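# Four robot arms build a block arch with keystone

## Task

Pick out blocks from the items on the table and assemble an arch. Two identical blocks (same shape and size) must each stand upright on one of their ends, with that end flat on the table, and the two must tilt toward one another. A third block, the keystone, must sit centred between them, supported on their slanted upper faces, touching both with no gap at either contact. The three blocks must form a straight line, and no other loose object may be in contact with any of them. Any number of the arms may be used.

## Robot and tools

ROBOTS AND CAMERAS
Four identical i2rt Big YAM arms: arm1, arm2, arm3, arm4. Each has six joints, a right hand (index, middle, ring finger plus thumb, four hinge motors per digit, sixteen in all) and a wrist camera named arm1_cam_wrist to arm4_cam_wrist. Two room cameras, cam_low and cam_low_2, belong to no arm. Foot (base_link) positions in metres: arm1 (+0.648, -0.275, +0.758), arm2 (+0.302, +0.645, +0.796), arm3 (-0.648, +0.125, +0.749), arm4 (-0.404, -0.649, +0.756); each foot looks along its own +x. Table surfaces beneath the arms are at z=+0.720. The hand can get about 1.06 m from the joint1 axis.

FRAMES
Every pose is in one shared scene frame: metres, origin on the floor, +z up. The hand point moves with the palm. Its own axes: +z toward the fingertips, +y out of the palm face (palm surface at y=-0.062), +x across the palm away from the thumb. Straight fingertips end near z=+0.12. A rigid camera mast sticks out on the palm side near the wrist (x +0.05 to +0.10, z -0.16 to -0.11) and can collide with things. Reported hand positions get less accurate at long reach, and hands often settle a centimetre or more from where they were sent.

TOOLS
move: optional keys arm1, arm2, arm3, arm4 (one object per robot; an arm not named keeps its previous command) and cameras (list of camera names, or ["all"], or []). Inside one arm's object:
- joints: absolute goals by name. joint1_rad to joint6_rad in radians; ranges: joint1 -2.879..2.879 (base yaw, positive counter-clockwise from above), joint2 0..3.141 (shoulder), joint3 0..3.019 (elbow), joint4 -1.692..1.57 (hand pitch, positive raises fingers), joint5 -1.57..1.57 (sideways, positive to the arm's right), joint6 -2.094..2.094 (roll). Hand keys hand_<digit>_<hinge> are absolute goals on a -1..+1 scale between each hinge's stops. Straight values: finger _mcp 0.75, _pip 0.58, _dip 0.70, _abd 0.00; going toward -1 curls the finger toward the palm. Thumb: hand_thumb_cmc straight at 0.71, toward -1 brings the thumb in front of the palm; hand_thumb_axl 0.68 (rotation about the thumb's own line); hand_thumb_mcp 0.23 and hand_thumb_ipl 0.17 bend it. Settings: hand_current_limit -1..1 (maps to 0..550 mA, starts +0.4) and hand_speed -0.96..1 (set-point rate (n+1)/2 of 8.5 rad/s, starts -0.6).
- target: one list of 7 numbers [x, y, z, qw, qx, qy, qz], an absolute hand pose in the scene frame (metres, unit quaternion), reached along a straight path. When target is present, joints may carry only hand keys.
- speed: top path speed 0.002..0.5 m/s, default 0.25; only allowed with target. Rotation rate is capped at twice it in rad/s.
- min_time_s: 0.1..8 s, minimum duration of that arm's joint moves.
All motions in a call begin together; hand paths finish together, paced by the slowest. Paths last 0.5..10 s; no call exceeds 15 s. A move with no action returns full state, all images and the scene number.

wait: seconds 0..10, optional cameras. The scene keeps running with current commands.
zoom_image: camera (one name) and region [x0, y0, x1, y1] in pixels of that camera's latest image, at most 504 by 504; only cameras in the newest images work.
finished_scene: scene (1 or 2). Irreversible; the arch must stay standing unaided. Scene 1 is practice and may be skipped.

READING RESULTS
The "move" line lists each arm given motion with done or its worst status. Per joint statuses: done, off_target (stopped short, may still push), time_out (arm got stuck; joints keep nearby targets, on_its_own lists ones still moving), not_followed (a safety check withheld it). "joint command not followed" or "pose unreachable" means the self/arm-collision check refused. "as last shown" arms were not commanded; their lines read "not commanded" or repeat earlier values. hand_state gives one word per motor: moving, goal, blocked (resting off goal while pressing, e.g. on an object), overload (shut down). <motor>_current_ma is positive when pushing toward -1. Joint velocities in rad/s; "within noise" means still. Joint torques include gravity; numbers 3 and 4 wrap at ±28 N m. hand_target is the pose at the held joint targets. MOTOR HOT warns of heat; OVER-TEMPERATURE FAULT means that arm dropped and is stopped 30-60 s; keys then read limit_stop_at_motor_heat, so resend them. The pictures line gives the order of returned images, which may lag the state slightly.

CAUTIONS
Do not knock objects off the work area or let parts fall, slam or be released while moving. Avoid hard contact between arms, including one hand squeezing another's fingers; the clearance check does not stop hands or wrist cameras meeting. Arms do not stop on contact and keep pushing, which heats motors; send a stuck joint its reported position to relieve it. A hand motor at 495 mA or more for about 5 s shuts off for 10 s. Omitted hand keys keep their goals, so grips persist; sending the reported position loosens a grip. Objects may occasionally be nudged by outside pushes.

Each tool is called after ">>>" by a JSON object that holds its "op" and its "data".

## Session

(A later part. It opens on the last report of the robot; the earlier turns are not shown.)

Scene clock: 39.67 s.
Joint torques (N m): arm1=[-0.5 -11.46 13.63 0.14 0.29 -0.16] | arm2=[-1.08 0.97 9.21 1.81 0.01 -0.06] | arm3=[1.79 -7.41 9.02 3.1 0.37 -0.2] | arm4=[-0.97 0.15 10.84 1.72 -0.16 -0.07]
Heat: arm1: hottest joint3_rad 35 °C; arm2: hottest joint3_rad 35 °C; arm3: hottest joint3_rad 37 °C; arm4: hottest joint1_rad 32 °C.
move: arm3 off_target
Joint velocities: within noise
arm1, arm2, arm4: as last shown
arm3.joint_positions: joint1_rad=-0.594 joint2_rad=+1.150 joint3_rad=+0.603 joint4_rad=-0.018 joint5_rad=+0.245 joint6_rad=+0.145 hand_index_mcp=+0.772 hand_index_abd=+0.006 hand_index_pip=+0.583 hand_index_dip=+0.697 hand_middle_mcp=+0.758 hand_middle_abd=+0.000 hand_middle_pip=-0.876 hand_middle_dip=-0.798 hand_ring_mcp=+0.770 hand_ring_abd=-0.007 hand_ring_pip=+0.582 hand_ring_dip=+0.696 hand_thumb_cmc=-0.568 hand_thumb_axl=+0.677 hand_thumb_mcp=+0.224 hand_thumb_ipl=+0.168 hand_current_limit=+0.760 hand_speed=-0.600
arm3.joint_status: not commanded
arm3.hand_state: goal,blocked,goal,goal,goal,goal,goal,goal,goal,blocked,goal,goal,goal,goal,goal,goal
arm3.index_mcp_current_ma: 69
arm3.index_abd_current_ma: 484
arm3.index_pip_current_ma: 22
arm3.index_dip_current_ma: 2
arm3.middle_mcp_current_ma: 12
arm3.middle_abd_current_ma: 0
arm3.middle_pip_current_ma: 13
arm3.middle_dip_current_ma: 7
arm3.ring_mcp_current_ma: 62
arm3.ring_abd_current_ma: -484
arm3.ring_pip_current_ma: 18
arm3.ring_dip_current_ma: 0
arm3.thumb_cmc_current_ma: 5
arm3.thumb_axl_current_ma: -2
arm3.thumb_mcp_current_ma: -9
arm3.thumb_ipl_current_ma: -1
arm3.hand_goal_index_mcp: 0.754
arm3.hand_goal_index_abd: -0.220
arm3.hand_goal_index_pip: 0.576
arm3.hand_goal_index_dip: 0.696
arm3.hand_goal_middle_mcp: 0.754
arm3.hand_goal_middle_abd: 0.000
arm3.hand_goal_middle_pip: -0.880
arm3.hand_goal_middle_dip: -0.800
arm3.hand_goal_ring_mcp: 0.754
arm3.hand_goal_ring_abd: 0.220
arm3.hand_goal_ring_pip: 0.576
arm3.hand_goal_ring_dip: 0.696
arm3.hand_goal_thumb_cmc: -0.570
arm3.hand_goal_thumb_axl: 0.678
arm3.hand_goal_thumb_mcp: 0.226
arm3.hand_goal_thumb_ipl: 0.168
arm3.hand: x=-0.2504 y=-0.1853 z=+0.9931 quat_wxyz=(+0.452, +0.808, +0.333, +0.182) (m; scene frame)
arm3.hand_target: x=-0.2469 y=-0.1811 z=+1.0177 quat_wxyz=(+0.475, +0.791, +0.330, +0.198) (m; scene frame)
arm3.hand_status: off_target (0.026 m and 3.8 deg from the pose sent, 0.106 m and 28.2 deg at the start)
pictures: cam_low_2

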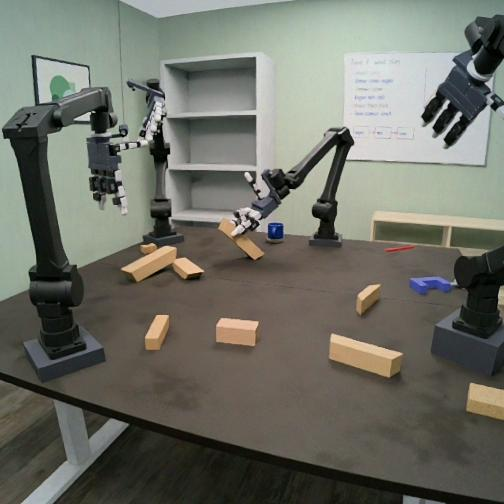

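>>> {"op": "move", "data": {"arm3": {"target": [-0.298, -0.130, 1.007, 0.5808, 0.7172, 0.2993, 0.2423], "speed": 0.08}, "arm1": {"target": [-0.071, -0.3747, 1.01, -0.0796, -0.6049, 0.7855, 0.1034], "speed": 0.25}, "cameras": ["cam_low_2", "arm1_cam_wrist", "arm4_cam_wrist"]}}

>>> {"op": "zoom_image", "data": {"camera": "cam_low_2", "region": [180, 180, 280, 280]}}

>>> {"op": "zoom_image", "data": {"camera": "arm1_cam_wrist", "region": [200, 0, 400, 260]}}

Scene clock: 43.80 s.
Joint torques (N m): arm1=[-1.9 -18.02 14.13 0.77 0.38 -0.14] | arm2=[-1.08 1.03 9.2 1.81 0.01 -0.07] | arm3=[1.67 -3.78 7.79 3.47 0.32 -0.2] | arm4=[-0.97 0.26 10.86 1.73 -0.15 -0.07]
Heat: arm1: hottest joint3_rad 36 °C; arm2: hottest joint3_rad 35 °C; arm3: hottest joint3_rad 38 °C; arm4: hottest joint1_rad 32 °C.
move: arm1 off_target; arm3 off_target
Joint velocities: within noise
arm1.joint_positions: joint1_rad=+0.754 joint2_rad=+1.922 joint3_rad=+1.902 joint4_rad=-1.373 joint5_rad=+0.118 joint6_rad=+0.504 hand_index_mcp=+0.755 hand_index_abd=+0.170 hand_index_pip=+0.577 hand_index_dip=+0.696 hand_middle_mcp=+0.755 hand_middle_abd=+0.000 hand_middle_pip=-0.873 hand_middle_dip=-0.797 hand_ring_mcp=+0.755 hand_ring_abd=-0.165 hand_ring_pip=+0.577 hand_ring_dip=+0.696 hand_thumb_cmc=-0.568 hand_thumb_axl=+0.677 hand_thumb_mcp=+0.224 hand_thumb_ipl=+0.168 hand_current_limit=+0.400 hand_speed=-0.600
arm1.joint_status: not commanded
arm1.hand_state: goal,goal,goal,goal,goal,goal,goal,goal,goal,goal,goal,goal,goal,goal,goal,goal
arm1.index_mcp_current_ma: 2
arm1.index_abd_current_ma: -1
arm1.index_pip_current_ma: 1
arm1.index_dip_current_ma: 0
arm1.middle_mcp_current_ma: 3
arm1.middle_abd_current_ma: 0
arm1.middle_pip_current_ma: 17
arm1.middle_dip_current_ma: 6
arm1.ring_mcp_current_ma: 2
arm1.ring_abd_current_ma: 9
arm1.ring_pip_current_ma: 1
arm1.ring_dip_current_ma: 0
arm1.thumb_cmc_current_ma: 4
arm1.thumb_axl_current_ma: -1
arm1.thumb_mcp_current_ma: -7
arm1.thumb_ipl_current_ma: -1
arm1.hand_goal_index_mcp: 0.754
arm1.hand_goal_index_abd: 0.170
arm1.hand_goal_index_pip: 0.576
arm1.hand_goal_index_dip: 0.696
arm1.hand_goal_middle_mcp: 0.754
arm1.hand_goal_middle_abd: 0.000
arm1.hand_goal_middle_pip: -0.880
arm1.hand_goal_middle_dip: -0.800
arm1.hand_goal_ring_mcp: 0.754
arm1.hand_goal_ring_abd: -0.170
arm1.hand_goal_ring_pip: 0.576
arm1.hand_goal_ring_dip: 0.696
arm1.hand_goal_thumb_cmc: -0.570
arm1.hand_goal_thumb_axl: 0.678
arm1.hand_goal_thumb_mcp: 0.226
arm1.hand_goal_thumb_ipl: 0.168
arm1.hand: x=-0.0532 y=-0.3754 z=+0.9843 quat_wxyz=(-0.054, -0.607, +0.788, +0.091) (m; scene frame)
arm1.hand_target: x=-0.0692 y=-0.3743 z=+1.0101 quat_wxyz=(-0.080, -0.605, +0.785, +0.104) (m; scene frame)
arm1.hand_status: off_target (0.031 m and 3.3 deg from the pose sent, 0.255 m and 9.4 deg at the start)
arm2, arm4: as last shown
arm3.joint_positions: joint1_rad=-0.520 joint2_rad=+1.105 joint3_rad=+0.311 joint4_rad=+0.532 joint5_rad=+0.342 joint6_rad=+0.085 hand_index_mcp=+0.775 hand_index_abd=+0.006 hand_index_pip=+0.583 hand_index_dip=+0.697 hand_middle_mcp=+0.758 hand_middle_abd=+0.000 hand_middle_pip=-0.876 hand_middle_dip=-0.798 hand_ring_mcp=+0.774 hand_ring_abd=-0.007 hand_ring_pip=+0.582 hand_ring_dip=+0.696 hand_thumb_cmc=-0.568 hand_thumb_axl=+0.677 hand_thumb_mcp=+0.224 hand_thumb_ipl=+0.168 hand_current_limit=+0.760 hand_speed=-0.600
arm3.joint_status: not commanded
arm3.hand_state: blocked,blocked,goal,goal,goal,goal,goal,goal,goal,blocked,goal,goal,goal,goal,goal,goal
arm3.index_mcp_current_ma: 81
arm3.index_abd_current_ma: 484
arm3.index_pip_current_ma: 24
arm3.index_dip_current_ma: 2
arm3.middle_mcp_current_ma: 14
arm3.middle_abd_current_ma: 0
arm3.middle_pip_current_ma: 11
arm3.middle_dip_current_ma: 7
arm3.ring_mcp_current_ma: 75
arm3.ring_abd_current_ma: -484
arm3.ring_pip_current_ma: 19
arm3.ring_dip_current_ma: 0
arm3.thumb_cmc_current_ma: 5
arm3.thumb_axl_current_ma: -2
arm3.thumb_mcp_current_ma: -9
arm3.thumb_ipl_current_ma: -1
arm3.hand_goal_index_mcp: 0.754
arm3.hand_goal_index_abd: -0.220
arm3.hand_goal_index_pip: 0.576
arm3.hand_goal_index_dip: 0.696
arm3.hand_goal_middle_mcp: 0.754
arm3.hand_goal_middle_abd: 0.000
arm3.hand_goal_middle_pip: -0.880
arm3.hand_goal_middle_dip: -0.800
arm3.hand_goal_ring_mcp: 0.754
arm3.hand_goal_ring_abd: 0.220
arm3.hand_goal_ring_pip: 0.576
arm3.hand_goal_ring_dip: 0.696
arm3.hand_goal_thumb_cmc: -0.570
arm3.hand_goal_thumb_axl: 0.678
arm3.hand_goal_thumb_mcp: 0.226
arm3.hand_goal_thumb_ipl: 0.168
arm3.hand: x=-0.3011 y=-0.1333 z=+0.9935 quat_wxyz=(+0.566, +0.731, +0.303, +0.232) (m; scene frame)
arm3.hand_target: x=-0.2982 y=-0.1299 z=+1.0069 quat_wxyz=(+0.581, +0.717, +0.299, +0.242) (m; scene frame)
arm3.hand_status: off_target (0.014 m and 2.6 deg from the pose sent, 0.074 m and 19.7 deg at the start)
pictures: arm1_cam_wrist, arm4_cam_wrist, cam_low_2
camera_calibration:
arm1_cam_wrist: T_world_to_cam=[[-0.385996, 0.907203, 0.167301, 0.184274], [0.740985, 0.196878, 0.642012, -0.570232], [0.549497, 0.371782, -0.748218, 1.02697], [0, 0, 0, 1]] pos_world=[-0.0706573, -0.436719, 1.10367]
arm4_cam_wrist: T_world_to_cam=[[0.36442, -0.832951, -0.416402, 0.148181], [-0.92143, -0.257811, -0.290689, 0.0611119], [0.134777, 0.489618, -0.861458, 1.5795], [0, 0, 0, 1]] pos_world=[-0.210569, -0.634167, 1.44014]

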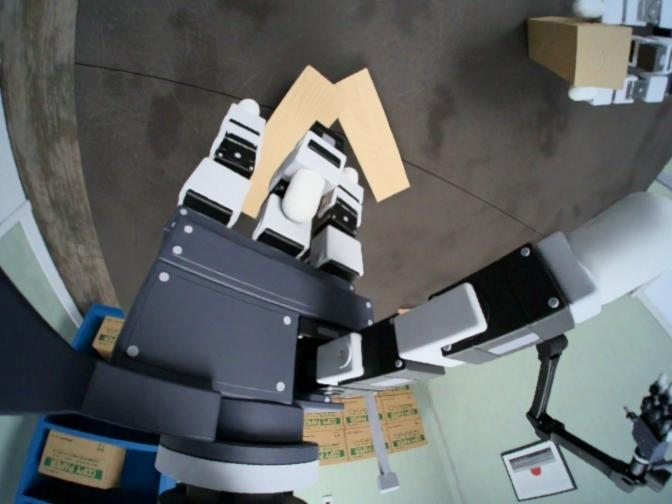

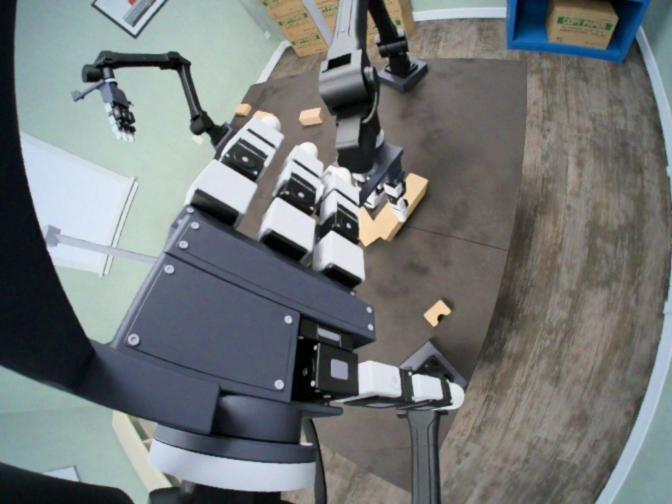

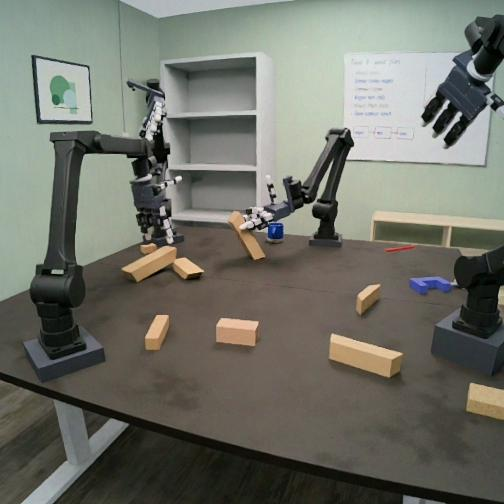

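Scaled by 5.040 from the camera's 504x504 image, which has a finer 720x720 frame.

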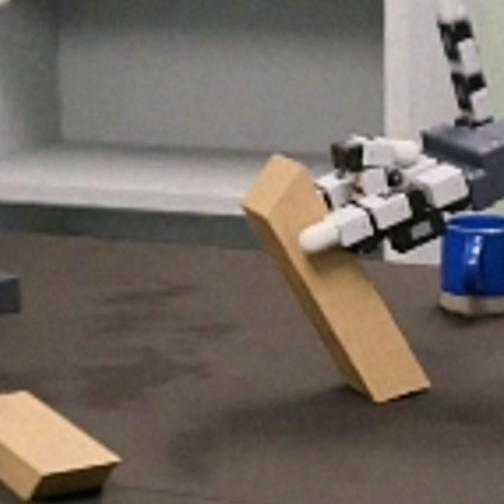

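Scaled by 1.938 from the camera's 672x504 image, which has a finer 960x720 frame.

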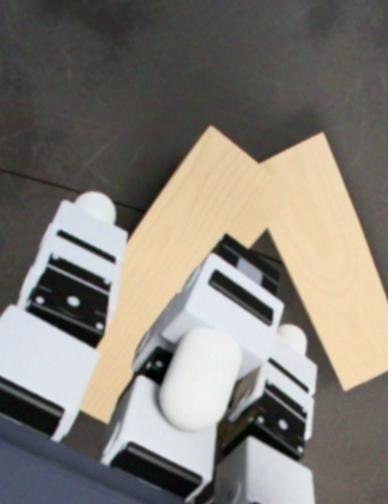

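>>> {"op": "zoom_image", "data": {"camera": "arm1_cam_wrist", "region": [290, 50, 390, 150]}}

Scaled by 5.040 from the camera's 672x504 image, which has a finer 960x720 frame.

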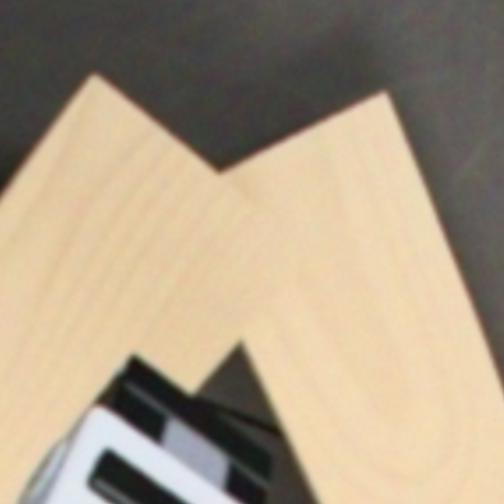

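>>> {"op": "move", "data": {"arm3": {"target": [-0.296, -0.130, 1.045, 0.5808, 0.7172, 0.2993, 0.2423], "speed": 0.08}, "arm1": {"target": [-0.087, -0.3718, 0.935, -0.0796, -0.6049, 0.7855, 0.1034], "speed": 0.12}, "cameras": ["cam_low_2", "arm1_cam_wrist"]}}

Scene clock: 47.53 s.
Joint torques (N m): arm1=[-1.79 -19.25 9.24 1.06 0.25 -0.16] | arm2=[-1.03 1.03 9.21 1.81 0.01 -0.06] | arm3=[1.49 -4.6 12.83 2.14 0.41 -0.2] | arm4=[-1.03 0.21 10.82 1.7 -0.15 -0.06]
Heat: arm1: hottest joint3_rad 36 °C; arm2: hottest joint3_rad 36 °C; arm3: hottest joint3_rad 38 °C; arm4: hottest joint1_rad 32 °C.
move: arm1 done; arm3 off_target
Joint velocities: within noise
arm1.joint_positions: joint1_rad=+0.745 joint2_rad=+1.989 joint3_rad=+1.859 joint4_rad=-1.214 joint5_rad=+0.118 joint6_rad=+0.494 hand_index_mcp=+0.755 hand_index_abd=+0.170 hand_index_pip=+0.577 hand_index_dip=+0.696 hand_middle_mcp=+0.755 hand_middle_abd=+0.000 hand_middle_pip=-0.873 hand_middle_dip=-0.797 hand_ring_mcp=+0.755 hand_ring_abd=-0.165 hand_ring_pip=+0.577 hand_ring_dip=+0.696 hand_thumb_cmc=-0.568 hand_thumb_axl=+0.677 hand_thumb_mcp=+0.224 hand_thumb_ipl=+0.168 hand_current_limit=+0.400 hand_speed=-0.600
arm1.joint_status: not commanded
arm1.hand_state: goal,goal,goal,goal,goal,goal,goal,goal,goal,goal,goal,goal,goal,goal,goal,goal
arm1.index_mcp_current_ma: 2
arm1.index_abd_current_ma: -1
arm1.index_pip_current_ma: 1
arm1.index_dip_current_ma: 0
arm1.middle_mcp_current_ma: 3
arm1.middle_abd_current_ma: 0
arm1.middle_pip_current_ma: 17
arm1.middle_dip_current_ma: 6
arm1.ring_mcp_current_ma: 2
arm1.ring_abd_current_ma: 9
arm1.ring_pip_current_ma: 1
arm1.ring_dip_current_ma: 0
arm1.thumb_cmc_current_ma: 4
arm1.thumb_axl_current_ma: -1
arm1.thumb_mcp_current_ma: -7
arm1.thumb_ipl_current_ma: -1
arm1.hand_goal_index_mcp: 0.754
arm1.hand_goal_index_abd: 0.170
arm1.hand_goal_index_pip: 0.576
arm1.hand_goal_index_dip: 0.696
arm1.hand_goal_middle_mcp: 0.754
arm1.hand_goal_middle_abd: 0.000
arm1.hand_goal_middle_pip: -0.880
arm1.hand_goal_middle_dip: -0.800
arm1.hand_goal_ring_mcp: 0.754
arm1.hand_goal_ring_abd: -0.170
arm1.hand_goal_ring_pip: 0.576
arm1.hand_goal_ring_dip: 0.696
arm1.hand_goal_thumb_cmc: -0.570
arm1.hand_goal_thumb_axl: 0.678
arm1.hand_goal_thumb_mcp: 0.226
arm1.hand_goal_thumb_ipl: 0.168
arm1.hand: x=-0.0830 y=-0.3762 z=+0.9342 quat_wxyz=(-0.076, -0.604, +0.787, +0.101) (m; scene frame)
arm1.hand_target: x=-0.0869 y=-0.3718 z=+0.9349 quat_wxyz=(-0.079, -0.605, +0.786, +0.103) (m; scene frame)
arm1.hand_status: done (0.006 m and 0.6 deg from the pose sent, 0.060 m and 3.3 deg at the start)
arm2, arm4: as last shown
arm3.joint_positions: joint1_rad=-0.514 joint2_rad=+0.994 joint3_rad=+0.311 joint4_rad=+0.381 joint5_rad=+0.345 joint6_rad=+0.085 hand_index_mcp=+0.781 hand_index_abd=+0.006 hand_index_pip=+0.586 hand_index_dip=+0.697 hand_middle_mcp=+0.758 hand_middle_abd=+0.000 hand_middle_pip=-0.876 hand_middle_dip=-0.798 hand_ring_mcp=+0.777 hand_ring_abd=-0.007 hand_ring_pip=+0.584 hand_ring_dip=+0.696 hand_thumb_cmc=-0.568 hand_thumb_axl=+0.677 hand_thumb_mcp=+0.224 hand_thumb_ipl=+0.168 hand_current_limit=+0.760 hand_speed=-0.600
arm3.joint_status: not commanded
arm3.hand_state: blocked,blocked,goal,goal,goal,goal,goal,goal,blocked,blocked,goal,goal,goal,goal,goal,goal
arm3.index_mcp_current_ma: 108
arm3.index_abd_current_ma: 484
arm3.index_pip_current_ma: 34
arm3.index_dip_current_ma: 2
arm3.middle_mcp_current_ma: 14
arm3.middle_abd_current_ma: 0
arm3.middle_pip_current_ma: 11
arm3.middle_dip_current_ma: 7
arm3.ring_mcp_current_ma: 90
arm3.ring_abd_current_ma: -484
arm3.ring_pip_current_ma: 25
arm3.ring_dip_current_ma: 0
arm3.thumb_cmc_current_ma: 5
arm3.thumb_axl_current_ma: -2
arm3.thumb_mcp_current_ma: -9
arm3.thumb_ipl_current_ma: -1
arm3.hand_goal_index_mcp: 0.754
arm3.hand_goal_index_abd: -0.220
arm3.hand_goal_index_pip: 0.576
arm3.hand_goal_index_dip: 0.696
arm3.hand_goal_middle_mcp: 0.754
arm3.hand_goal_middle_abd: 0.000
arm3.hand_goal_middle_pip: -0.880
arm3.hand_goal_middle_dip: -0.800
arm3.hand_goal_ring_mcp: 0.754
arm3.hand_goal_ring_abd: 0.220
arm3.hand_goal_ring_pip: 0.576
arm3.hand_goal_ring_dip: 0.696
arm3.hand_goal_thumb_cmc: -0.570
arm3.hand_goal_thumb_axl: 0.678
arm3.hand_goal_thumb_mcp: 0.226
arm3.hand_goal_thumb_ipl: 0.168
arm3.hand: x=-0.3097 y=-0.1268 z=+1.0008 quat_wxyz=(+0.554, +0.739, +0.313, +0.222) (m; scene frame)
arm3.hand_target: x=-0.2988 y=-0.1286 z=+1.0448 quat_wxyz=(+0.581, +0.717, +0.299, +0.242) (m; scene frame)
arm3.hand_status: off_target (0.046 m and 4.8 deg from the pose sent, 0.052 m and 2.6 deg at the start)
pictures: arm1_cam_wrist, cam_low_2
camera_calibration:
arm1_cam_wrist: T_world_to_cam=[[-0.377985, 0.908911, 0.17609, 0.175065], [0.770299, 0.20324, 0.604427, -0.475823], [0.513582, 0.364106, -0.776956, 1.02718], [0, 0, 0, 1]] pos_world=[-0.0948453, -0.436417, 1.05485]

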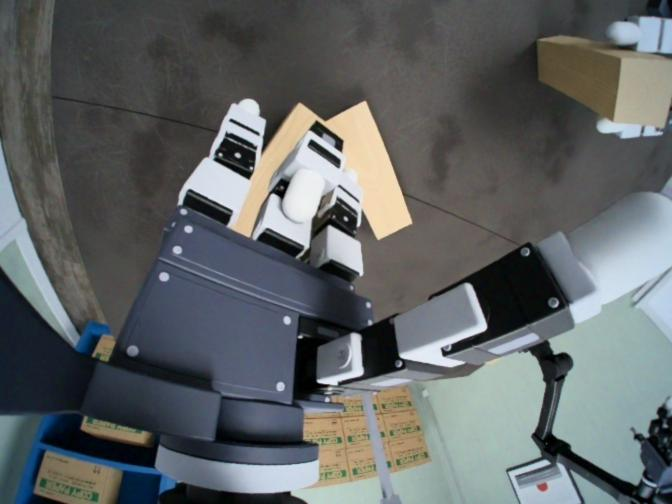

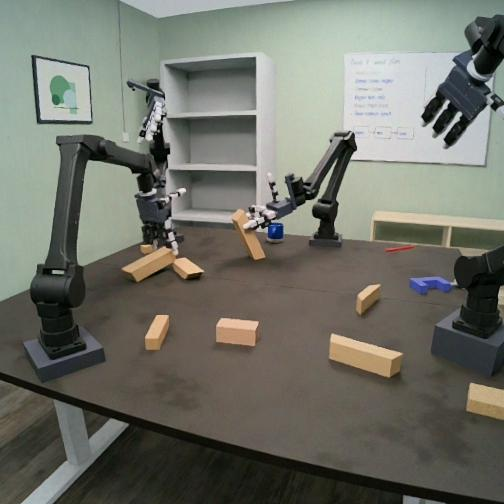

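>>> {"op": "zoom_image", "data": {"camera": "arm1_cam_wrist", "region": [220, 80, 370, 250]}}

Scaled by 2.965 from the camera's 672x504 image, which has a finer 960x720 frame.

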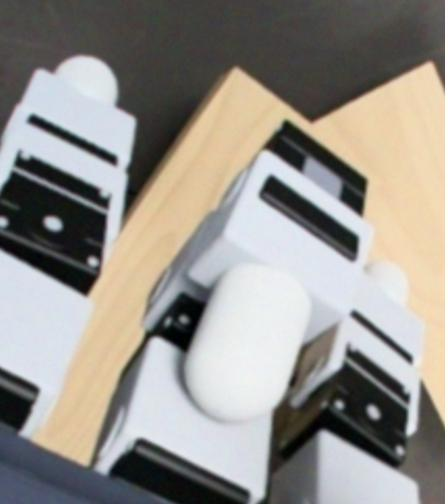

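>>> {"op": "move", "data": {"arm3": {"target": [-0.234, -0.178, 1.055, 0.5217, 0.6442, 0.4346, 0.3519], "speed": 0.12}, "arm1": {"target": [-0.0653, -0.3675, 0.935, -0.0796, -0.6049, 0.7855, 0.1034], "speed": 0.12}, "cameras": ["cam_low_2", "arm1_cam_wrist"]}}

>>> {"op": "zoom_image", "data": {"camera": "arm1_cam_wrist", "region": [220, 80, 370, 250]}}

>>> {"op": "zoom_image", "data": {"camera": "cam_low_2", "region": [180, 190, 270, 280]}}

Scene clock: 51.53 s.
Joint torques (N m): arm1=[-1.61 -20.42 8.64 1.05 0.27 -0.14] | arm2=[-1.03 1.03 9.2 1.81 0 -0.06] | arm3=[0.21 -5.54 14.17 3.77 -0.26 -0.13] | arm4=[-0.97 0.21 10.84 1.73 -0.15 -0.07]
Heat: arm1: hottest joint3_rad 36 °C; arm2: hottest joint3_rad 36 °C; arm3: hottest joint3_rad 39 °C; arm4: hottest joint3_rad 33 °C.
move: arm1 off_target; arm3 off_target
Joint velocities: within noise
arm1.joint_positions: joint1_rad=+0.745 joint2_rad=+1.947 joint3_rad=+1.769 joint4_rad=-1.180 joint5_rad=+0.118 joint6_rad=+0.494 hand_index_mcp=+0.755 hand_index_abd=+0.170 hand_index_pip=+0.577 hand_index_dip=+0.696 hand_middle_mcp=+0.755 hand_middle_abd=+0.000 hand_middle_pip=-0.873 hand_middle_dip=-0.797 hand_ring_mcp=+0.755 hand_ring_abd=-0.165 hand_ring_pip=+0.577 hand_ring_dip=+0.696 hand_thumb_cmc=-0.568 hand_thumb_axl=+0.677 hand_thumb_mcp=+0.224 hand_thumb_ipl=+0.168 hand_current_limit=+0.400 hand_speed=-0.600
arm1.joint_status: not commanded
arm1.hand_state: goal,goal,goal,goal,goal,goal,goal,goal,goal,goal,goal,goal,goal,goal,goal,goal
arm1.index_mcp_current_ma: 2
arm1.index_abd_current_ma: -1
arm1.index_pip_current_ma: 1
arm1.index_dip_current_ma: 0
arm1.middle_mcp_current_ma: 3
arm1.middle_abd_current_ma: 0
arm1.middle_pip_current_ma: 17
arm1.middle_dip_current_ma: 6
arm1.ring_mcp_current_ma: 2
arm1.ring_abd_current_ma: 9
arm1.ring_pip_current_ma: 1
arm1.ring_dip_current_ma: 0
arm1.thumb_cmc_current_ma: 4
arm1.thumb_axl_current_ma: -1
arm1.thumb_mcp_current_ma: -7
arm1.thumb_ipl_current_ma: -1
arm1.hand_goal_index_mcp: 0.754
arm1.hand_goal_index_abd: 0.170
arm1.hand_goal_index_pip: 0.576
arm1.hand_goal_index_dip: 0.696
arm1.hand_goal_middle_mcp: 0.754
arm1.hand_goal_middle_abd: 0.000
arm1.hand_goal_middle_pip: -0.880
arm1.hand_goal_middle_dip: -0.800
arm1.hand_goal_ring_mcp: 0.754
arm1.hand_goal_ring_abd: -0.170
arm1.hand_goal_ring_pip: 0.576
arm1.hand_goal_ring_dip: 0.696
arm1.hand_goal_thumb_cmc: -0.570
arm1.hand_goal_thumb_axl: 0.678
arm1.hand_goal_thumb_mcp: 0.226
arm1.hand_goal_thumb_ipl: 0.168
arm1.hand: x=-0.0640 y=-0.3714 z=+0.9231 quat_wxyz=(-0.069, -0.605, +0.787, +0.098) (m; scene frame)
arm1.hand_target: x=-0.0652 y=-0.3675 z=+0.9350 quat_wxyz=(-0.079, -0.605, +0.786, +0.103) (m; scene frame)
arm1.hand_status: off_target (0.013 m and 1.4 deg from the pose sent, 0.020 m and 0.6 deg at the start)
arm2, arm4: as last shown
arm3.joint_positions: joint1_rad=-0.780 joint2_rad=+1.182 joint3_rad=+0.447 joint4_rad=+0.383 joint5_rad=-0.306 joint6_rad=-0.069 hand_index_mcp=+0.784 hand_index_abd=+0.006 hand_index_pip=+0.589 hand_index_dip=+0.698 hand_middle_mcp=+0.758 hand_middle_abd=+0.000 hand_middle_pip=-0.876 hand_middle_dip=-0.798 hand_ring_mcp=+0.793 hand_ring_abd=-0.007 hand_ring_pip=+0.596 hand_ring_dip=+0.702 hand_thumb_cmc=-0.568 hand_thumb_axl=+0.677 hand_thumb_mcp=+0.224 hand_thumb_ipl=+0.168 hand_current_limit=+0.760 hand_speed=-0.600
arm3.joint_status: not commanded
arm3.hand_state: blocked,blocked,goal,goal,goal,goal,goal,goal,blocked,blocked,blocked,goal,goal,goal,goal,goal
arm3.index_mcp_current_ma: 124
arm3.index_abd_current_ma: 484
arm3.index_pip_current_ma: 46
arm3.index_dip_current_ma: 6
arm3.middle_mcp_current_ma: 15
arm3.middle_abd_current_ma: 0
arm3.middle_pip_current_ma: 11
arm3.middle_dip_current_ma: 7
arm3.ring_mcp_current_ma: 161
arm3.ring_abd_current_ma: -484
arm3.ring_pip_current_ma: 73
arm3.ring_dip_current_ma: 18
arm3.thumb_cmc_current_ma: 5
arm3.thumb_axl_current_ma: -2
arm3.thumb_mcp_current_ma: -9
arm3.thumb_ipl_current_ma: -1
arm3.hand_goal_index_mcp: 0.754
arm3.hand_goal_index_abd: -0.220
arm3.hand_goal_index_pip: 0.576
arm3.hand_goal_index_dip: 0.696
arm3.hand_goal_middle_mcp: 0.754
arm3.hand_goal_middle_abd: 0.000
arm3.hand_goal_middle_pip: -0.880
arm3.hand_goal_middle_dip: -0.800
arm3.hand_goal_ring_mcp: 0.754
arm3.hand_goal_ring_abd: 0.220
arm3.hand_goal_ring_pip: 0.576
arm3.hand_goal_ring_dip: 0.696
arm3.hand_goal_thumb_cmc: -0.570
arm3.hand_goal_thumb_axl: 0.678
arm3.hand_goal_thumb_mcp: 0.226
arm3.hand_goal_thumb_ipl: 0.168
arm3.hand: x=-0.2520 y=-0.1593 z=+0.9924 quat_wxyz=(+0.468, +0.684, +0.446, +0.337) (m; scene frame)
arm3.hand_target: x=-0.2396 y=-0.1737 z=+1.0546 quat_wxyz=(+0.522, +0.644, +0.435, +0.351) (m; scene frame)
arm3.hand_status: off_target (0.068 m and 8.0 deg from the pose sent, 0.106 m and 23.4 deg at the start)
pictures: arm1_cam_wrist, cam_low_2
camera_calibration:
arm1_cam_wrist: T_world_to_cam=[[-0.38046, 0.908298, 0.173911, 0.181462], [0.761498, 0.200982, 0.61622, -0.496995], [0.524758, 0.36688, -0.768132, 1.00055], [0, 0, 0, 1]] pos_world=[-0.0775488, -0.432017, 1.04326]

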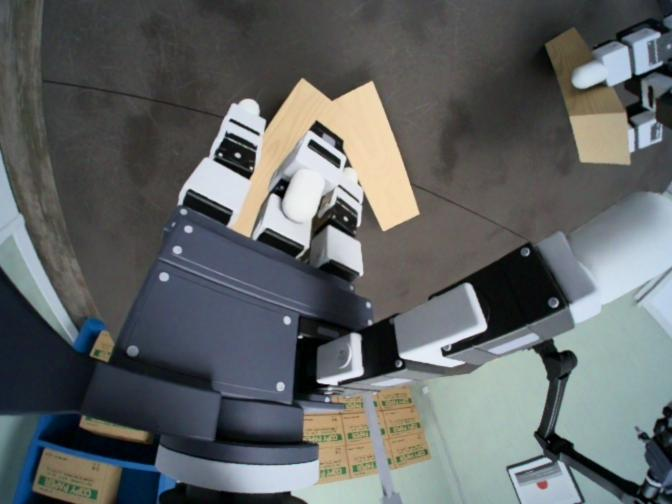

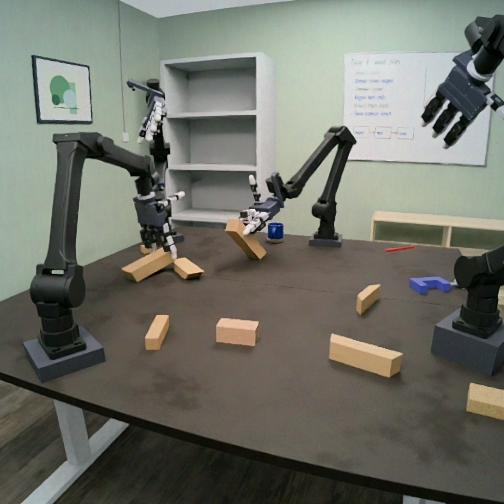

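Scaled by 2.965 from the camera's 672x504 image, which has a finer 960x720 frame.

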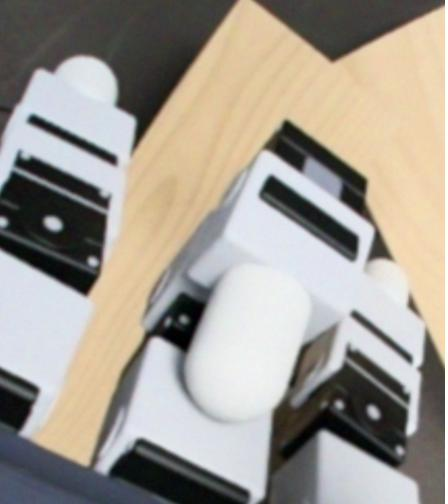

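Scaled by 5.600 from the camera's 504x504 image, which has a finer 720x720 frame.

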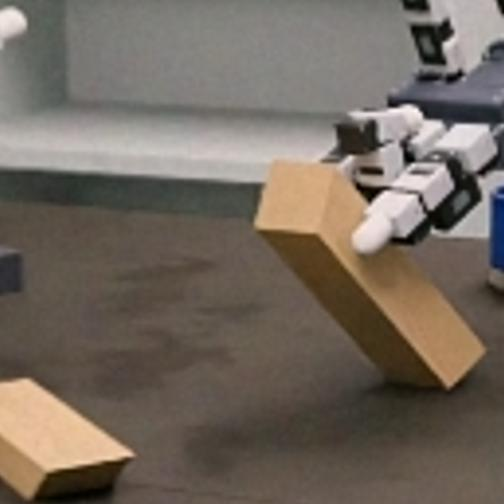

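>>> {"op": "move", "data": {"arm3": {"target": [-0.23, -0.185, 1.095, 0.5547, 0.6160, 0.4155, 0.3742], "speed": 0.12}, "arm1": {"target": [-0.0630, -0.3680, 0.908, -0.0796, -0.6049, 0.7855, 0.1034], "speed": 0.1}}}

>>> {"op": "move", "data": {"arm1": {"joints": {"hand_index_abd": -0.09, "hand_ring_abd": 0.09}}, "cameras": ["arm1_cam_wrist", "cam_low_2"]}}

>>> {"op": "zoom_image", "data": {"camera": "cam_low_2", "region": [180, 190, 270, 280]}}

>>> {"op": "zoom_image", "data": {"camera": "cam_low_2", "region": [110, 215, 200, 305]}}

Scene clock: 53.63 s.
Joint torques (N m): arm1=[-1.44 -19.31 8.47 1.07 0.29 -0.12] | arm2=[-1.03 0.97 9.2 1.83 0.01 -0.06] | arm3=[0.21 -6.18 14.91 4 -0.12 -0.01] | arm4=[-0.91 0.21 10.84 1.7 -0.15 -0.07]
Heat: arm1: hottest joint3_rad 36 °C; arm2: hottest joint3_rad 36 °C; arm3: hottest joint3_rad 39 °C; arm4: hottest joint3_rad 33 °C.
move: arm1 done; arm3 off_target
Joint velocities: within noise
arm1.joint_positions: joint1_rad=+0.745 joint2_rad=+1.946 joint3_rad=+1.711 joint4_rad=-1.114 joint5_rad=+0.118 joint6_rad=+0.494 hand_index_mcp=+0.755 hand_index_abd=+0.170 hand_index_pip=+0.577 hand_index_dip=+0.696 hand_middle_mcp=+0.755 hand_middle_abd=+0.000 hand_middle_pip=-0.873 hand_middle_dip=-0.797 hand_ring_mcp=+0.755 hand_ring_abd=-0.165 hand_ring_pip=+0.577 hand_ring_dip=+0.696 hand_thumb_cmc=-0.568 hand_thumb_axl=+0.677 hand_thumb_mcp=+0.224 hand_thumb_ipl=+0.168 hand_current_limit=+0.400 hand_speed=-0.600
arm1.joint_status: not commanded
arm1.hand_state: goal,goal,goal,goal,goal,goal,goal,goal,goal,goal,goal,goal,goal,goal,goal,goal
arm1.index_mcp_current_ma: 2
arm1.index_abd_current_ma: -1
arm1.index_pip_current_ma: 1
arm1.index_dip_current_ma: 0
arm1.middle_mcp_current_ma: 3
arm1.middle_abd_current_ma: 0
arm1.middle_pip_current_ma: 17
arm1.middle_dip_current_ma: 6
arm1.ring_mcp_current_ma: 2
arm1.ring_abd_current_ma: 9
arm1.ring_pip_current_ma: 1
arm1.ring_dip_current_ma: 0
arm1.thumb_cmc_current_ma: 4
arm1.thumb_axl_current_ma: -1
arm1.thumb_mcp_current_ma: -7
arm1.thumb_ipl_current_ma: -1
arm1.hand_goal_index_mcp: 0.754
arm1.hand_goal_index_abd: 0.170
arm1.hand_goal_index_pip: 0.576
arm1.hand_goal_index_dip: 0.696
arm1.hand_goal_middle_mcp: 0.754
arm1.hand_goal_middle_abd: 0.000
arm1.hand_goal_middle_pip: -0.880
arm1.hand_goal_middle_dip: -0.800
arm1.hand_goal_ring_mcp: 0.754
arm1.hand_goal_ring_abd: -0.170
arm1.hand_goal_ring_pip: 0.576
arm1.hand_goal_ring_dip: 0.696
arm1.hand_goal_thumb_cmc: -0.570
arm1.hand_goal_thumb_axl: 0.678
arm1.hand_goal_thumb_mcp: 0.226
arm1.hand_goal_thumb_ipl: 0.168
arm1.hand: x=-0.0614 y=-0.3706 z=+0.9034 quat_wxyz=(-0.074, -0.604, +0.787, +0.100) (m; scene frame)
arm1.hand_target: x=-0.0629 y=-0.3680 z=+0.9080 quat_wxyz=(-0.079, -0.605, +0.786, +0.103) (m; scene frame)
arm1.hand_status: done (0.006 m and 0.8 deg from the pose sent, 0.015 m and 1.4 deg at the start)
arm2, arm4: as last shown
arm3.joint_positions: joint1_rad=-0.783 joint2_rad=+1.193 joint3_rad=+0.484 joint4_rad=+0.450 joint5_rad=-0.319 joint6_rad=-0.048 hand_index_mcp=+0.792 hand_index_abd=+0.006 hand_index_pip=+0.593 hand_index_dip=+0.700 hand_middle_mcp=+0.759 hand_middle_abd=+0.000 hand_middle_pip=-0.876 hand_middle_dip=-0.798 hand_ring_mcp=+0.793 hand_ring_abd=-0.005 hand_ring_pip=+0.596 hand_ring_dip=+0.702 hand_thumb_cmc=-0.568 hand_thumb_axl=+0.677 hand_thumb_mcp=+0.224 hand_thumb_ipl=+0.168 hand_current_limit=+0.760 hand_speed=-0.600
arm3.joint_status: not commanded
arm3.hand_state: blocked,blocked,goal,goal,goal,goal,goal,goal,blocked,blocked,blocked,goal,goal,goal,goal,goal
arm3.index_mcp_current_ma: 161
arm3.index_abd_current_ma: 484
arm3.index_pip_current_ma: 59
arm3.index_dip_current_ma: 11
arm3.middle_mcp_current_ma: 15
arm3.middle_abd_current_ma: 0
arm3.middle_pip_current_ma: 11
arm3.middle_dip_current_ma: 7
arm3.ring_mcp_current_ma: 161
arm3.ring_abd_current_ma: -484
arm3.ring_pip_current_ma: 73
arm3.ring_dip_current_ma: 18
arm3.thumb_cmc_current_ma: 5
arm3.thumb_axl_current_ma: -2
arm3.thumb_mcp_current_ma: -9
arm3.thumb_ipl_current_ma: -1
arm3.hand_goal_index_mcp: 0.754
arm3.hand_goal_index_abd: -0.220
arm3.hand_goal_index_pip: 0.576
arm3.hand_goal_index_dip: 0.696
arm3.hand_goal_middle_mcp: 0.754
arm3.hand_goal_middle_abd: 0.000
arm3.hand_goal_middle_pip: -0.880
arm3.hand_goal_middle_dip: -0.800
arm3.hand_goal_ring_mcp: 0.754
arm3.hand_goal_ring_abd: 0.220
arm3.hand_goal_ring_pip: 0.576
arm3.hand_goal_ring_dip: 0.696
arm3.hand_goal_thumb_cmc: -0.570
arm3.hand_goal_thumb_axl: 0.678
arm3.hand_goal_thumb_mcp: 0.226
arm3.hand_goal_thumb_ipl: 0.168
arm3.hand: x=-0.2447 y=-0.1666 z=+1.0241 quat_wxyz=(+0.498, +0.660, +0.435, +0.356) (m; scene frame)
arm3.hand_target: x=-0.2364 y=-0.1797 z=+1.0940 quat_wxyz=(+0.555, +0.616, +0.416, +0.374) (m; scene frame)
arm3.hand_status: off_target (0.075 m and 8.8 deg from the pose sent, 0.108 m and 13.8 deg at the start)
pictures: none

Scene clock: 54.20 s.
Joint torques (N m): arm1=[-1.49 -19.37 8.49 0.94 0.45 -0.12] | arm2=[-1.08 0.97 9.2 1.83 0.01 -0.07] | arm3=[0.21 -6.24 14.91 3.97 -0.12 0] | arm4=[-0.97 0.21 10.88 1.7 -0.15 -0.07]
Heat: arm1: hottest joint3_rad 36 °C; arm2: hottest joint3_rad 36 °C; arm3: hottest joint3_rad 39 °C; arm4: hottest joint3_rad 33 °C.
move: arm1 off_target
Joint velocities: within noise
arm1.joint_positions: joint1_rad=+0.745 joint2_rad=+1.946 joint3_rad=+1.711 joint4_rad=-1.110 joint5_rad=+0.115 joint6_rad=+0.494 hand_index_mcp=+0.754 hand_index_abd=-0.004 hand_index_pip=+0.577 hand_index_dip=+0.696 hand_middle_mcp=+0.755 hand_middle_abd=+0.000 hand_middle_pip=-0.873 hand_middle_dip=-0.797 hand_ring_mcp=+0.759 hand_ring_abd=-0.026 hand_ring_pip=+0.578 hand_ring_dip=+0.696 hand_thumb_cmc=-0.568 hand_thumb_axl=+0.677 hand_thumb_mcp=+0.224 hand_thumb_ipl=+0.168 hand_current_limit=+0.400 hand_speed=-0.600
arm1.joint_status: hand_index_abd off_target (ended at -0.004, target -0.090); hand_ring_abd off_target (ended at -0.026, target +0.090)
arm1.hand_state: goal,blocked,goal,goal,goal,goal,goal,goal,goal,blocked,goal,goal,goal,goal,goal,goal
arm1.index_mcp_current_ma: 1
arm1.index_abd_current_ma: 289
arm1.index_pip_current_ma: 1
arm1.index_dip_current_ma: 0
arm1.middle_mcp_current_ma: 3
arm1.middle_abd_current_ma: 0
arm1.middle_pip_current_ma: 17
arm1.middle_dip_current_ma: 6
arm1.ring_mcp_current_ma: 14
arm1.ring_abd_current_ma: -385
arm1.ring_pip_current_ma: 3
arm1.ring_dip_current_ma: 0
arm1.thumb_cmc_current_ma: 4
arm1.thumb_axl_current_ma: -1
arm1.thumb_mcp_current_ma: -7
arm1.thumb_ipl_current_ma: -1
arm1.hand_goal_index_mcp: 0.754
arm1.hand_goal_index_abd: -0.090
arm1.hand_goal_index_pip: 0.576
arm1.hand_goal_index_dip: 0.696
arm1.hand_goal_middle_mcp: 0.754
arm1.hand_goal_middle_abd: 0.000
arm1.hand_goal_middle_pip: -0.880
arm1.hand_goal_middle_dip: -0.800
arm1.hand_goal_ring_mcp: 0.754
arm1.hand_goal_ring_abd: 0.090
arm1.hand_goal_ring_pip: 0.576
arm1.hand_goal_ring_dip: 0.696
arm1.hand_goal_thumb_cmc: -0.570
arm1.hand_goal_thumb_axl: 0.678
arm1.hand_goal_thumb_mcp: 0.226
arm1.hand_goal_thumb_ipl: 0.168
arm1.hand: x=-0.0620 y=-0.3714 z=+0.9035 quat_wxyz=(-0.076, -0.604, +0.787, +0.099) (m; scene frame)
arm1.hand_target: x=-0.0630 y=-0.3679 z=+0.9080 quat_wxyz=(-0.080, -0.605, +0.786, +0.103) (m; scene frame)
arm1.hand_status: not commanded
arm2, arm3, arm4: as last shown
pictures: arm1_cam_wrist, cam_low_2
camera_calibration:
arm1_cam_wrist: T_world_to_cam=[[-0.379068, 0.909177, 0.17235, 0.187437], [0.768921, 0.205845, 0.6053, -0.474336], [0.514848, 0.361973, -0.777115, 0.990245], [0, 0, 0, 1]] pos_world=[-0.074047, -0.431216, 1.02434]

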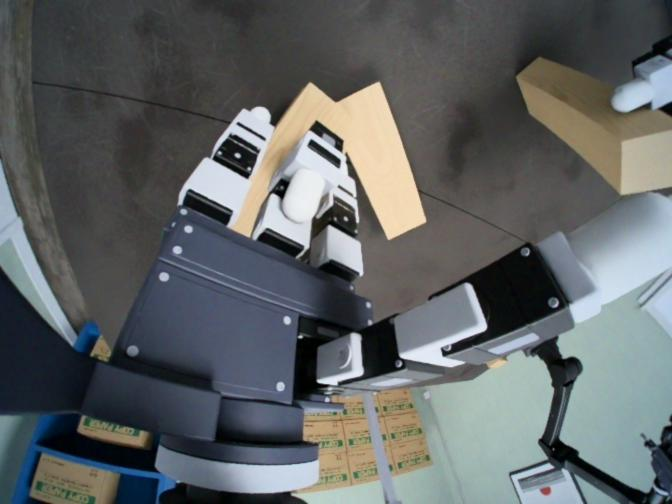

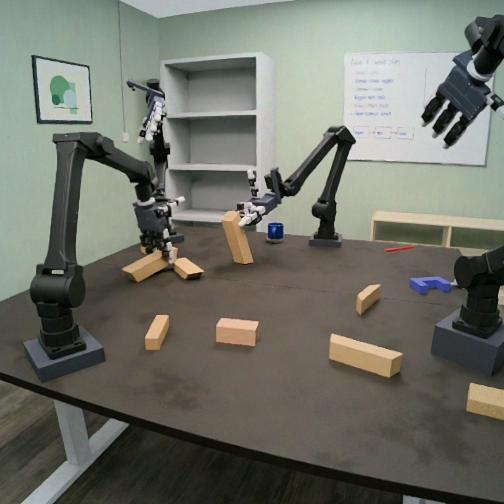

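Scaled by 5.600 from the camera's 504x504 image, which has a finer 720x720 frame.

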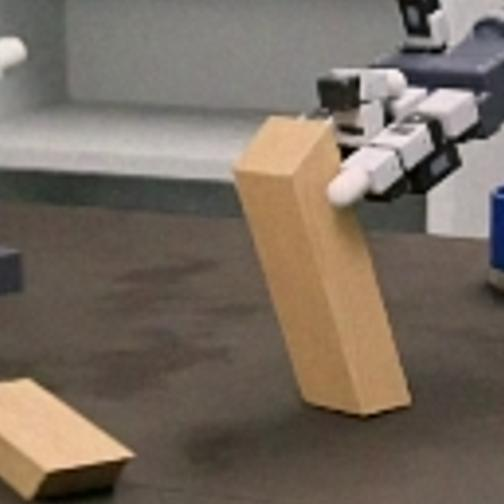

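Scaled by 5.600 from the camera's 504x504 image, which has a finer 720x720 frame.

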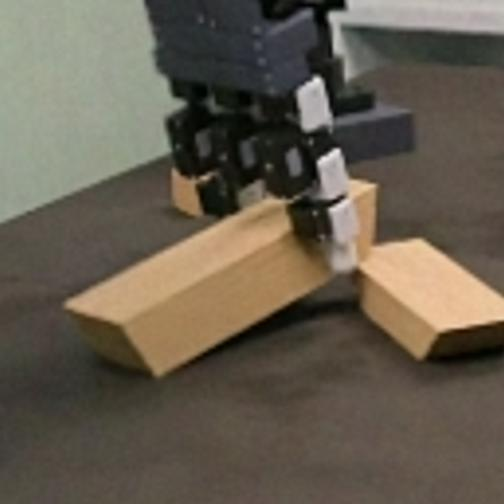

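>>> {"op": "zoom_image", "data": {"camera": "cam_low_2", "region": [220, 235, 270, 285]}}

>>> {"op": "zoom_image", "data": {"camera": "cam_low_2", "region": [215, 195, 265, 245]}}

Scaled by 10.080 from the camera's 504x504 image, which has a finer 720x720 frame.

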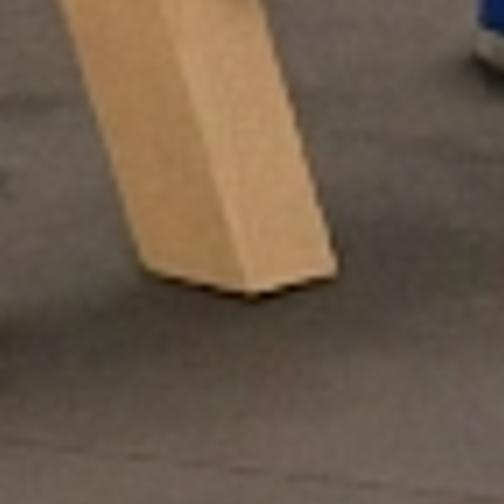

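Scaled by 10.080 from the camera's 504x504 image, which has a finer 720x720 frame.

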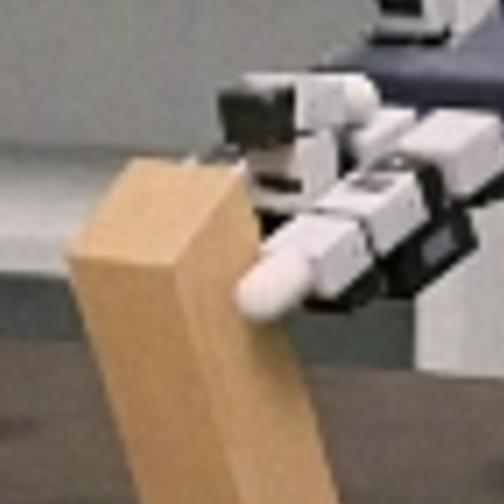

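>>> {"op": "move", "data": {"arm1": {"joints": {"hand_index_abd": -0.22, "hand_ring_abd": 0.22, "hand_current_limit": 0.76}}, "cameras": ["cam_low", "cam_low_2", "arm4_cam_wrist", "arm1_cam_wrist"]}}

>>> {"op": "zoom_image", "data": {"camera": "cam_low", "region": [250, 180, 370, 300]}}

>>> {"op": "zoom_image", "data": {"camera": "arm1_cam_wrist", "region": [500, 20, 672, 220]}}

Scene clock: 59.67 s.
Joint torques (N m): arm1=[-1.44 -19.37 8.49 0.95 0.45 -0.12] | arm2=[-1.08 0.97 9.2 1.84 0.01 -0.06] | arm3=[0.15 -6.24 14.93 3.99 -0.12 0] | arm4=[-0.97 0.21 10.84 1.72 -0.15 -0.07]
Heat: arm1: hottest joint3_rad 37 °C; arm2: hottest joint3_rad 36 °C; arm3: hottest joint3_rad 40 °C; arm4: hottest joint3_rad 33 °C.
move: arm1 off_target
Joint velocities: within noise
arm1.joint_positions: joint1_rad=+0.745 joint2_rad=+1.946 joint3_rad=+1.711 joint4_rad=-1.110 joint5_rad=+0.115 joint6_rad=+0.494 hand_index_mcp=+0.754 hand_index_abd=-0.008 hand_index_pip=+0.577 hand_index_dip=+0.696 hand_middle_mcp=+0.755 hand_middle_abd=+0.000 hand_middle_pip=-0.873 hand_middle_dip=-0.797 hand_ring_mcp=+0.759 hand_ring_abd=-0.026 hand_ring_pip=+0.578 hand_ring_dip=+0.696 hand_thumb_cmc=-0.568 hand_thumb_axl=+0.677 hand_thumb_mcp=+0.224 hand_thumb_ipl=+0.168 hand_current_limit=+0.760 hand_speed=-0.600
arm1.joint_status: hand_index_abd off_target (ended at -0.008, target -0.220); hand_ring_abd off_target (ended at -0.026, target +0.220); the others done
arm1.hand_state: goal,blocked,goal,goal,goal,goal,goal,goal,goal,blocked,goal,goal,goal,goal,goal,goal
arm1.index_mcp_current_ma: 1
arm1.index_abd_current_ma: 484
arm1.index_pip_current_ma: 1
arm1.index_dip_current_ma: 0
arm1.middle_mcp_current_ma: 3
arm1.middle_abd_current_ma: 0
arm1.middle_pip_current_ma: 17
arm1.middle_dip_current_ma: 6
arm1.ring_mcp_current_ma: 14
arm1.ring_abd_current_ma: -484
arm1.ring_pip_current_ma: 3
arm1.ring_dip_current_ma: 0
arm1.thumb_cmc_current_ma: 4
arm1.thumb_axl_current_ma: -1
arm1.thumb_mcp_current_ma: -7
arm1.thumb_ipl_current_ma: -1
arm1.hand_goal_index_mcp: 0.754
arm1.hand_goal_index_abd: -0.220
arm1.hand_goal_index_pip: 0.576
arm1.hand_goal_index_dip: 0.696
arm1.hand_goal_middle_mcp: 0.754
arm1.hand_goal_middle_abd: 0.000
arm1.hand_goal_middle_pip: -0.880
arm1.hand_goal_middle_dip: -0.800
arm1.hand_goal_ring_mcp: 0.754
arm1.hand_goal_ring_abd: 0.220
arm1.hand_goal_ring_pip: 0.576
arm1.hand_goal_ring_dip: 0.696
arm1.hand_goal_thumb_cmc: -0.570
arm1.hand_goal_thumb_axl: 0.678
arm1.hand_goal_thumb_mcp: 0.226
arm1.hand_goal_thumb_ipl: 0.168
arm1.hand: x=-0.0620 y=-0.3714 z=+0.9035 quat_wxyz=(-0.076, -0.604, +0.787, +0.099) (m; scene frame)
arm1.hand_target: x=-0.0630 y=-0.3679 z=+0.9080 quat_wxyz=(-0.080, -0.605, +0.786, +0.103) (m; scene frame)
arm1.hand_status: not commanded
arm2.joint_positions: joint1_rad=-0.605 joint2_rad=+0.637 joint3_rad=+1.379 joint4_rad=-1.408 joint5_rad=-0.010 joint6_rad=+1.001 hand_index_mcp=+0.755 hand_index_abd=+0.000 hand_index_pip=+0.577 hand_index_dip=+0.696 hand_middle_mcp=+0.755 hand_middle_abd=+0.000 hand_middle_pip=+0.577 hand_middle_dip=+0.696 hand_ring_mcp=+0.755 hand_ring_abd=+0.000 hand_ring_pip=+0.577 hand_ring_dip=+0.696 hand_thumb_cmc=+0.715 hand_thumb_axl=+0.677 hand_thumb_mcp=+0.225 hand_thumb_ipl=+0.168 hand_current_limit=+0.400 hand_speed=-0.600
arm2.joint_status: not commanded
arm2.hand_state: goal,goal,goal,goal,goal,goal,goal,goal,goal,goal,goal,goal,goal,goal,goal,goal
arm2.index_mcp_current_ma: 2
arm2.index_abd_current_ma: 0
arm2.index_pip_current_ma: 2
arm2.index_dip_current_ma: 0
arm2.middle_mcp_current_ma: 2
arm2.middle_abd_current_ma: 0
arm2.middle_pip_current_ma: 2
arm2.middle_dip_current_ma: 0
arm2.ring_mcp_current_ma: 2
arm2.ring_abd_current_ma: 0
arm2.ring_pip_current_ma: 2
arm2.ring_dip_current_ma: 0
arm2.thumb_cmc_current_ma: 3
arm2.thumb_axl_current_ma: -3
arm2.thumb_mcp_current_ma: -3
arm2.thumb_ipl_current_ma: -1
arm2.hand_goal_index_mcp: 0.754
arm2.hand_goal_index_abd: 0.000
arm2.hand_goal_index_pip: 0.576
arm2.hand_goal_index_dip: 0.696
arm2.hand_goal_middle_mcp: 0.754
arm2.hand_goal_middle_abd: 0.000
arm2.hand_goal_middle_pip: 0.576
arm2.hand_goal_middle_dip: 0.696
arm2.hand_goal_ring_mcp: 0.754
arm2.hand_goal_ring_abd: 0.000
arm2.hand_goal_ring_pip: 0.576
arm2.hand_goal_ring_dip: 0.696
arm2.hand_goal_thumb_cmc: 0.714
arm2.hand_goal_thumb_axl: 0.678
arm2.hand_goal_thumb_mcp: 0.226
arm2.hand_goal_thumb_ipl: 0.168
arm2.hand: x=+0.0389 y=+0.6168 z=+1.3317 quat_wxyz=(+0.439, +0.437, -0.785, -0.018) (m; scene frame)
arm2.hand_target: x=+0.0409 y=+0.6179 z=+1.3448 quat_wxyz=(+0.452, +0.434, -0.779, -0.019) (m; scene frame)
arm2.hand_status: not commanded
arm3: as last shown
arm4.joint_positions: joint1_rad=-0.570 joint2_rad=+0.611 joint3_rad=+1.361 joint4_rad=-1.192 joint5_rad=-0.057 joint6_rad=+1.131 hand_index_mcp=+0.754 hand_index_abd=+0.001 hand_index_pip=+0.577 hand_index_dip=+0.696 hand_middle_mcp=+0.754 hand_middle_abd=+0.001 hand_middle_pip=+0.577 hand_middle_dip=+0.696 hand_ring_mcp=+0.754 hand_ring_abd=+0.001 hand_ring_pip=+0.577 hand_ring_dip=+0.696 hand_thumb_cmc=+0.714 hand_thumb_axl=+0.677 hand_thumb_mcp=+0.226 hand_thumb_ipl=+0.168 hand_current_limit=+0.400 hand_speed=-0.600
arm4.joint_status: not commanded
arm4.hand_state: goal,goal,goal,goal,goal,goal,goal,goal,goal,goal,goal,goal,goal,goal,goal,goal
arm4.index_mcp_current_ma: 0
arm4.index_abd_current_ma: 0
arm4.index_pip_current_ma: 0
arm4.index_dip_current_ma: 0
arm4.middle_mcp_current_ma: 0
arm4.middle_abd_current_ma: 0
arm4.middle_pip_current_ma: 0
arm4.middle_dip_current_ma: 0
arm4.ring_mcp_current_ma: 0
arm4.ring_abd_current_ma: 0
arm4.ring_pip_current_ma: 0
arm4.ring_dip_current_ma: 0
arm4.thumb_cmc_current_ma: 0
arm4.thumb_axl_current_ma: 0
arm4.thumb_mcp_current_ma: 0
arm4.thumb_ipl_current_ma: 0
arm4.hand_goal_index_mcp: 0.754
arm4.hand_goal_index_abd: 0.000
arm4.hand_goal_index_pip: 0.576
arm4.hand_goal_index_dip: 0.696
arm4.hand_goal_middle_mcp: 0.754
arm4.hand_goal_middle_abd: 0.000
arm4.hand_goal_middle_pip: 0.576
arm4.hand_goal_middle_dip: 0.696
arm4.hand_goal_ring_mcp: 0.754
arm4.hand_goal_ring_abd: 0.000
arm4.hand_goal_ring_pip: 0.576
arm4.hand_goal_ring_dip: 0.696
arm4.hand_goal_thumb_cmc: 0.714
arm4.hand_goal_thumb_axl: 0.678
arm4.hand_goal_thumb_mcp: 0.226
arm4.hand_goal_thumb_ipl: 0.168
arm4.hand: x=-0.1412 y=-0.5901 z=+1.3287 quat_wxyz=(-0.048, +0.740, +0.401, +0.539) (m; scene frame)
arm4.hand_target: x=-0.1445 y=-0.5922 z=+1.3437 quat_wxyz=(-0.048, +0.731, +0.397, +0.552) (m; scene frame)
arm4.hand_status: not commanded
pictures: arm1_cam_wrist, arm4_cam_wrist, cam_low, cam_low_2
camera_calibration:
arm1_cam_wrist: T_world_to_cam=[[-0.379068, 0.909177, 0.17235, 0.187437], [0.768921, 0.205845, 0.6053, -0.474336], [0.514848, 0.361973, -0.777115, 0.990245], [0, 0, 0, 1]] pos_world=[-0.074047, -0.431216, 1.02434]
arm4_cam_wrist: T_world_to_cam=[[0.36442, -0.832951, -0.416402, 0.148181], [-0.92143, -0.257811, -0.290689, 0.0611119], [0.134777, 0.489618, -0.861458, 1.5795], [0, 0, 0, 1]] pos_world=[-0.210569, -0.634167, 1.44014]

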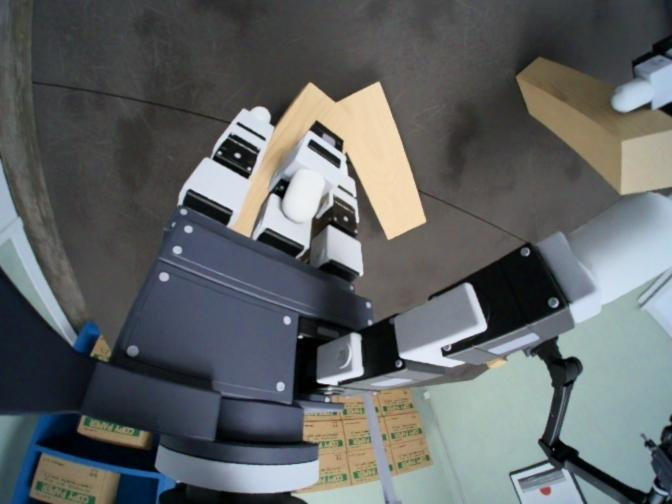

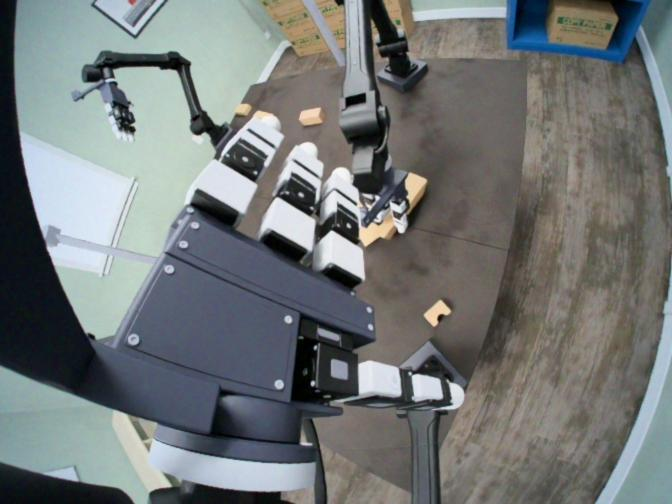

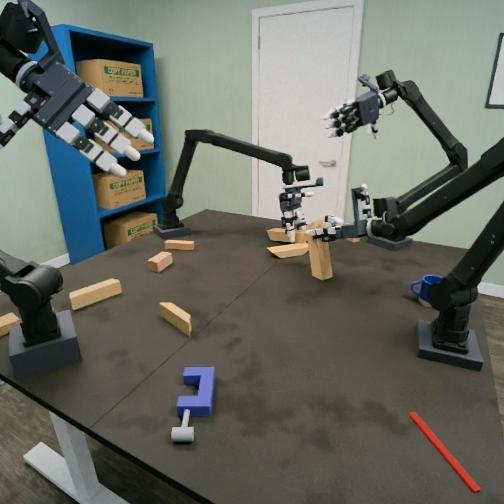

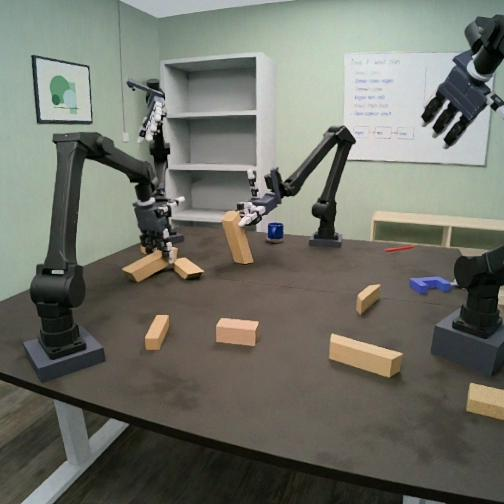

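Scaled by 4.200 from the camera's 504x504 image, which has a finer 720x720 frame.

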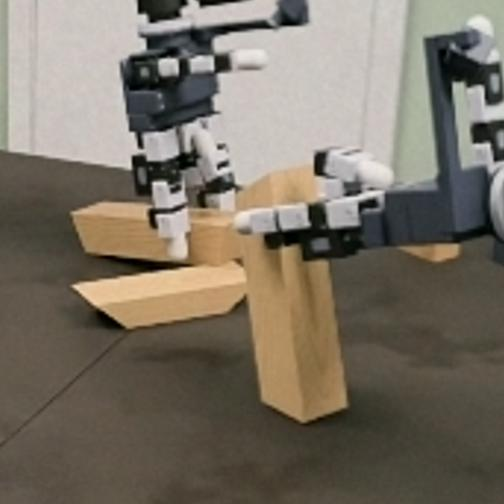

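Scaled by 2.520 from the camera's 672x504 image, which has a finer 960x720 frame.

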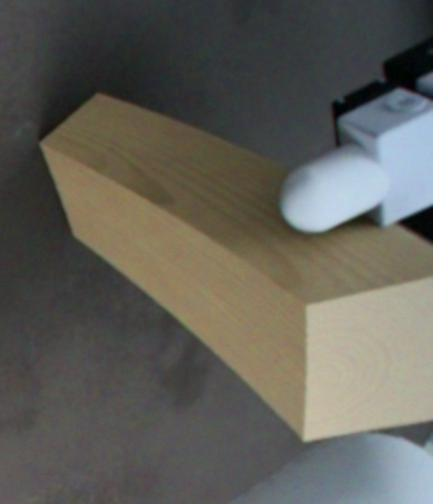

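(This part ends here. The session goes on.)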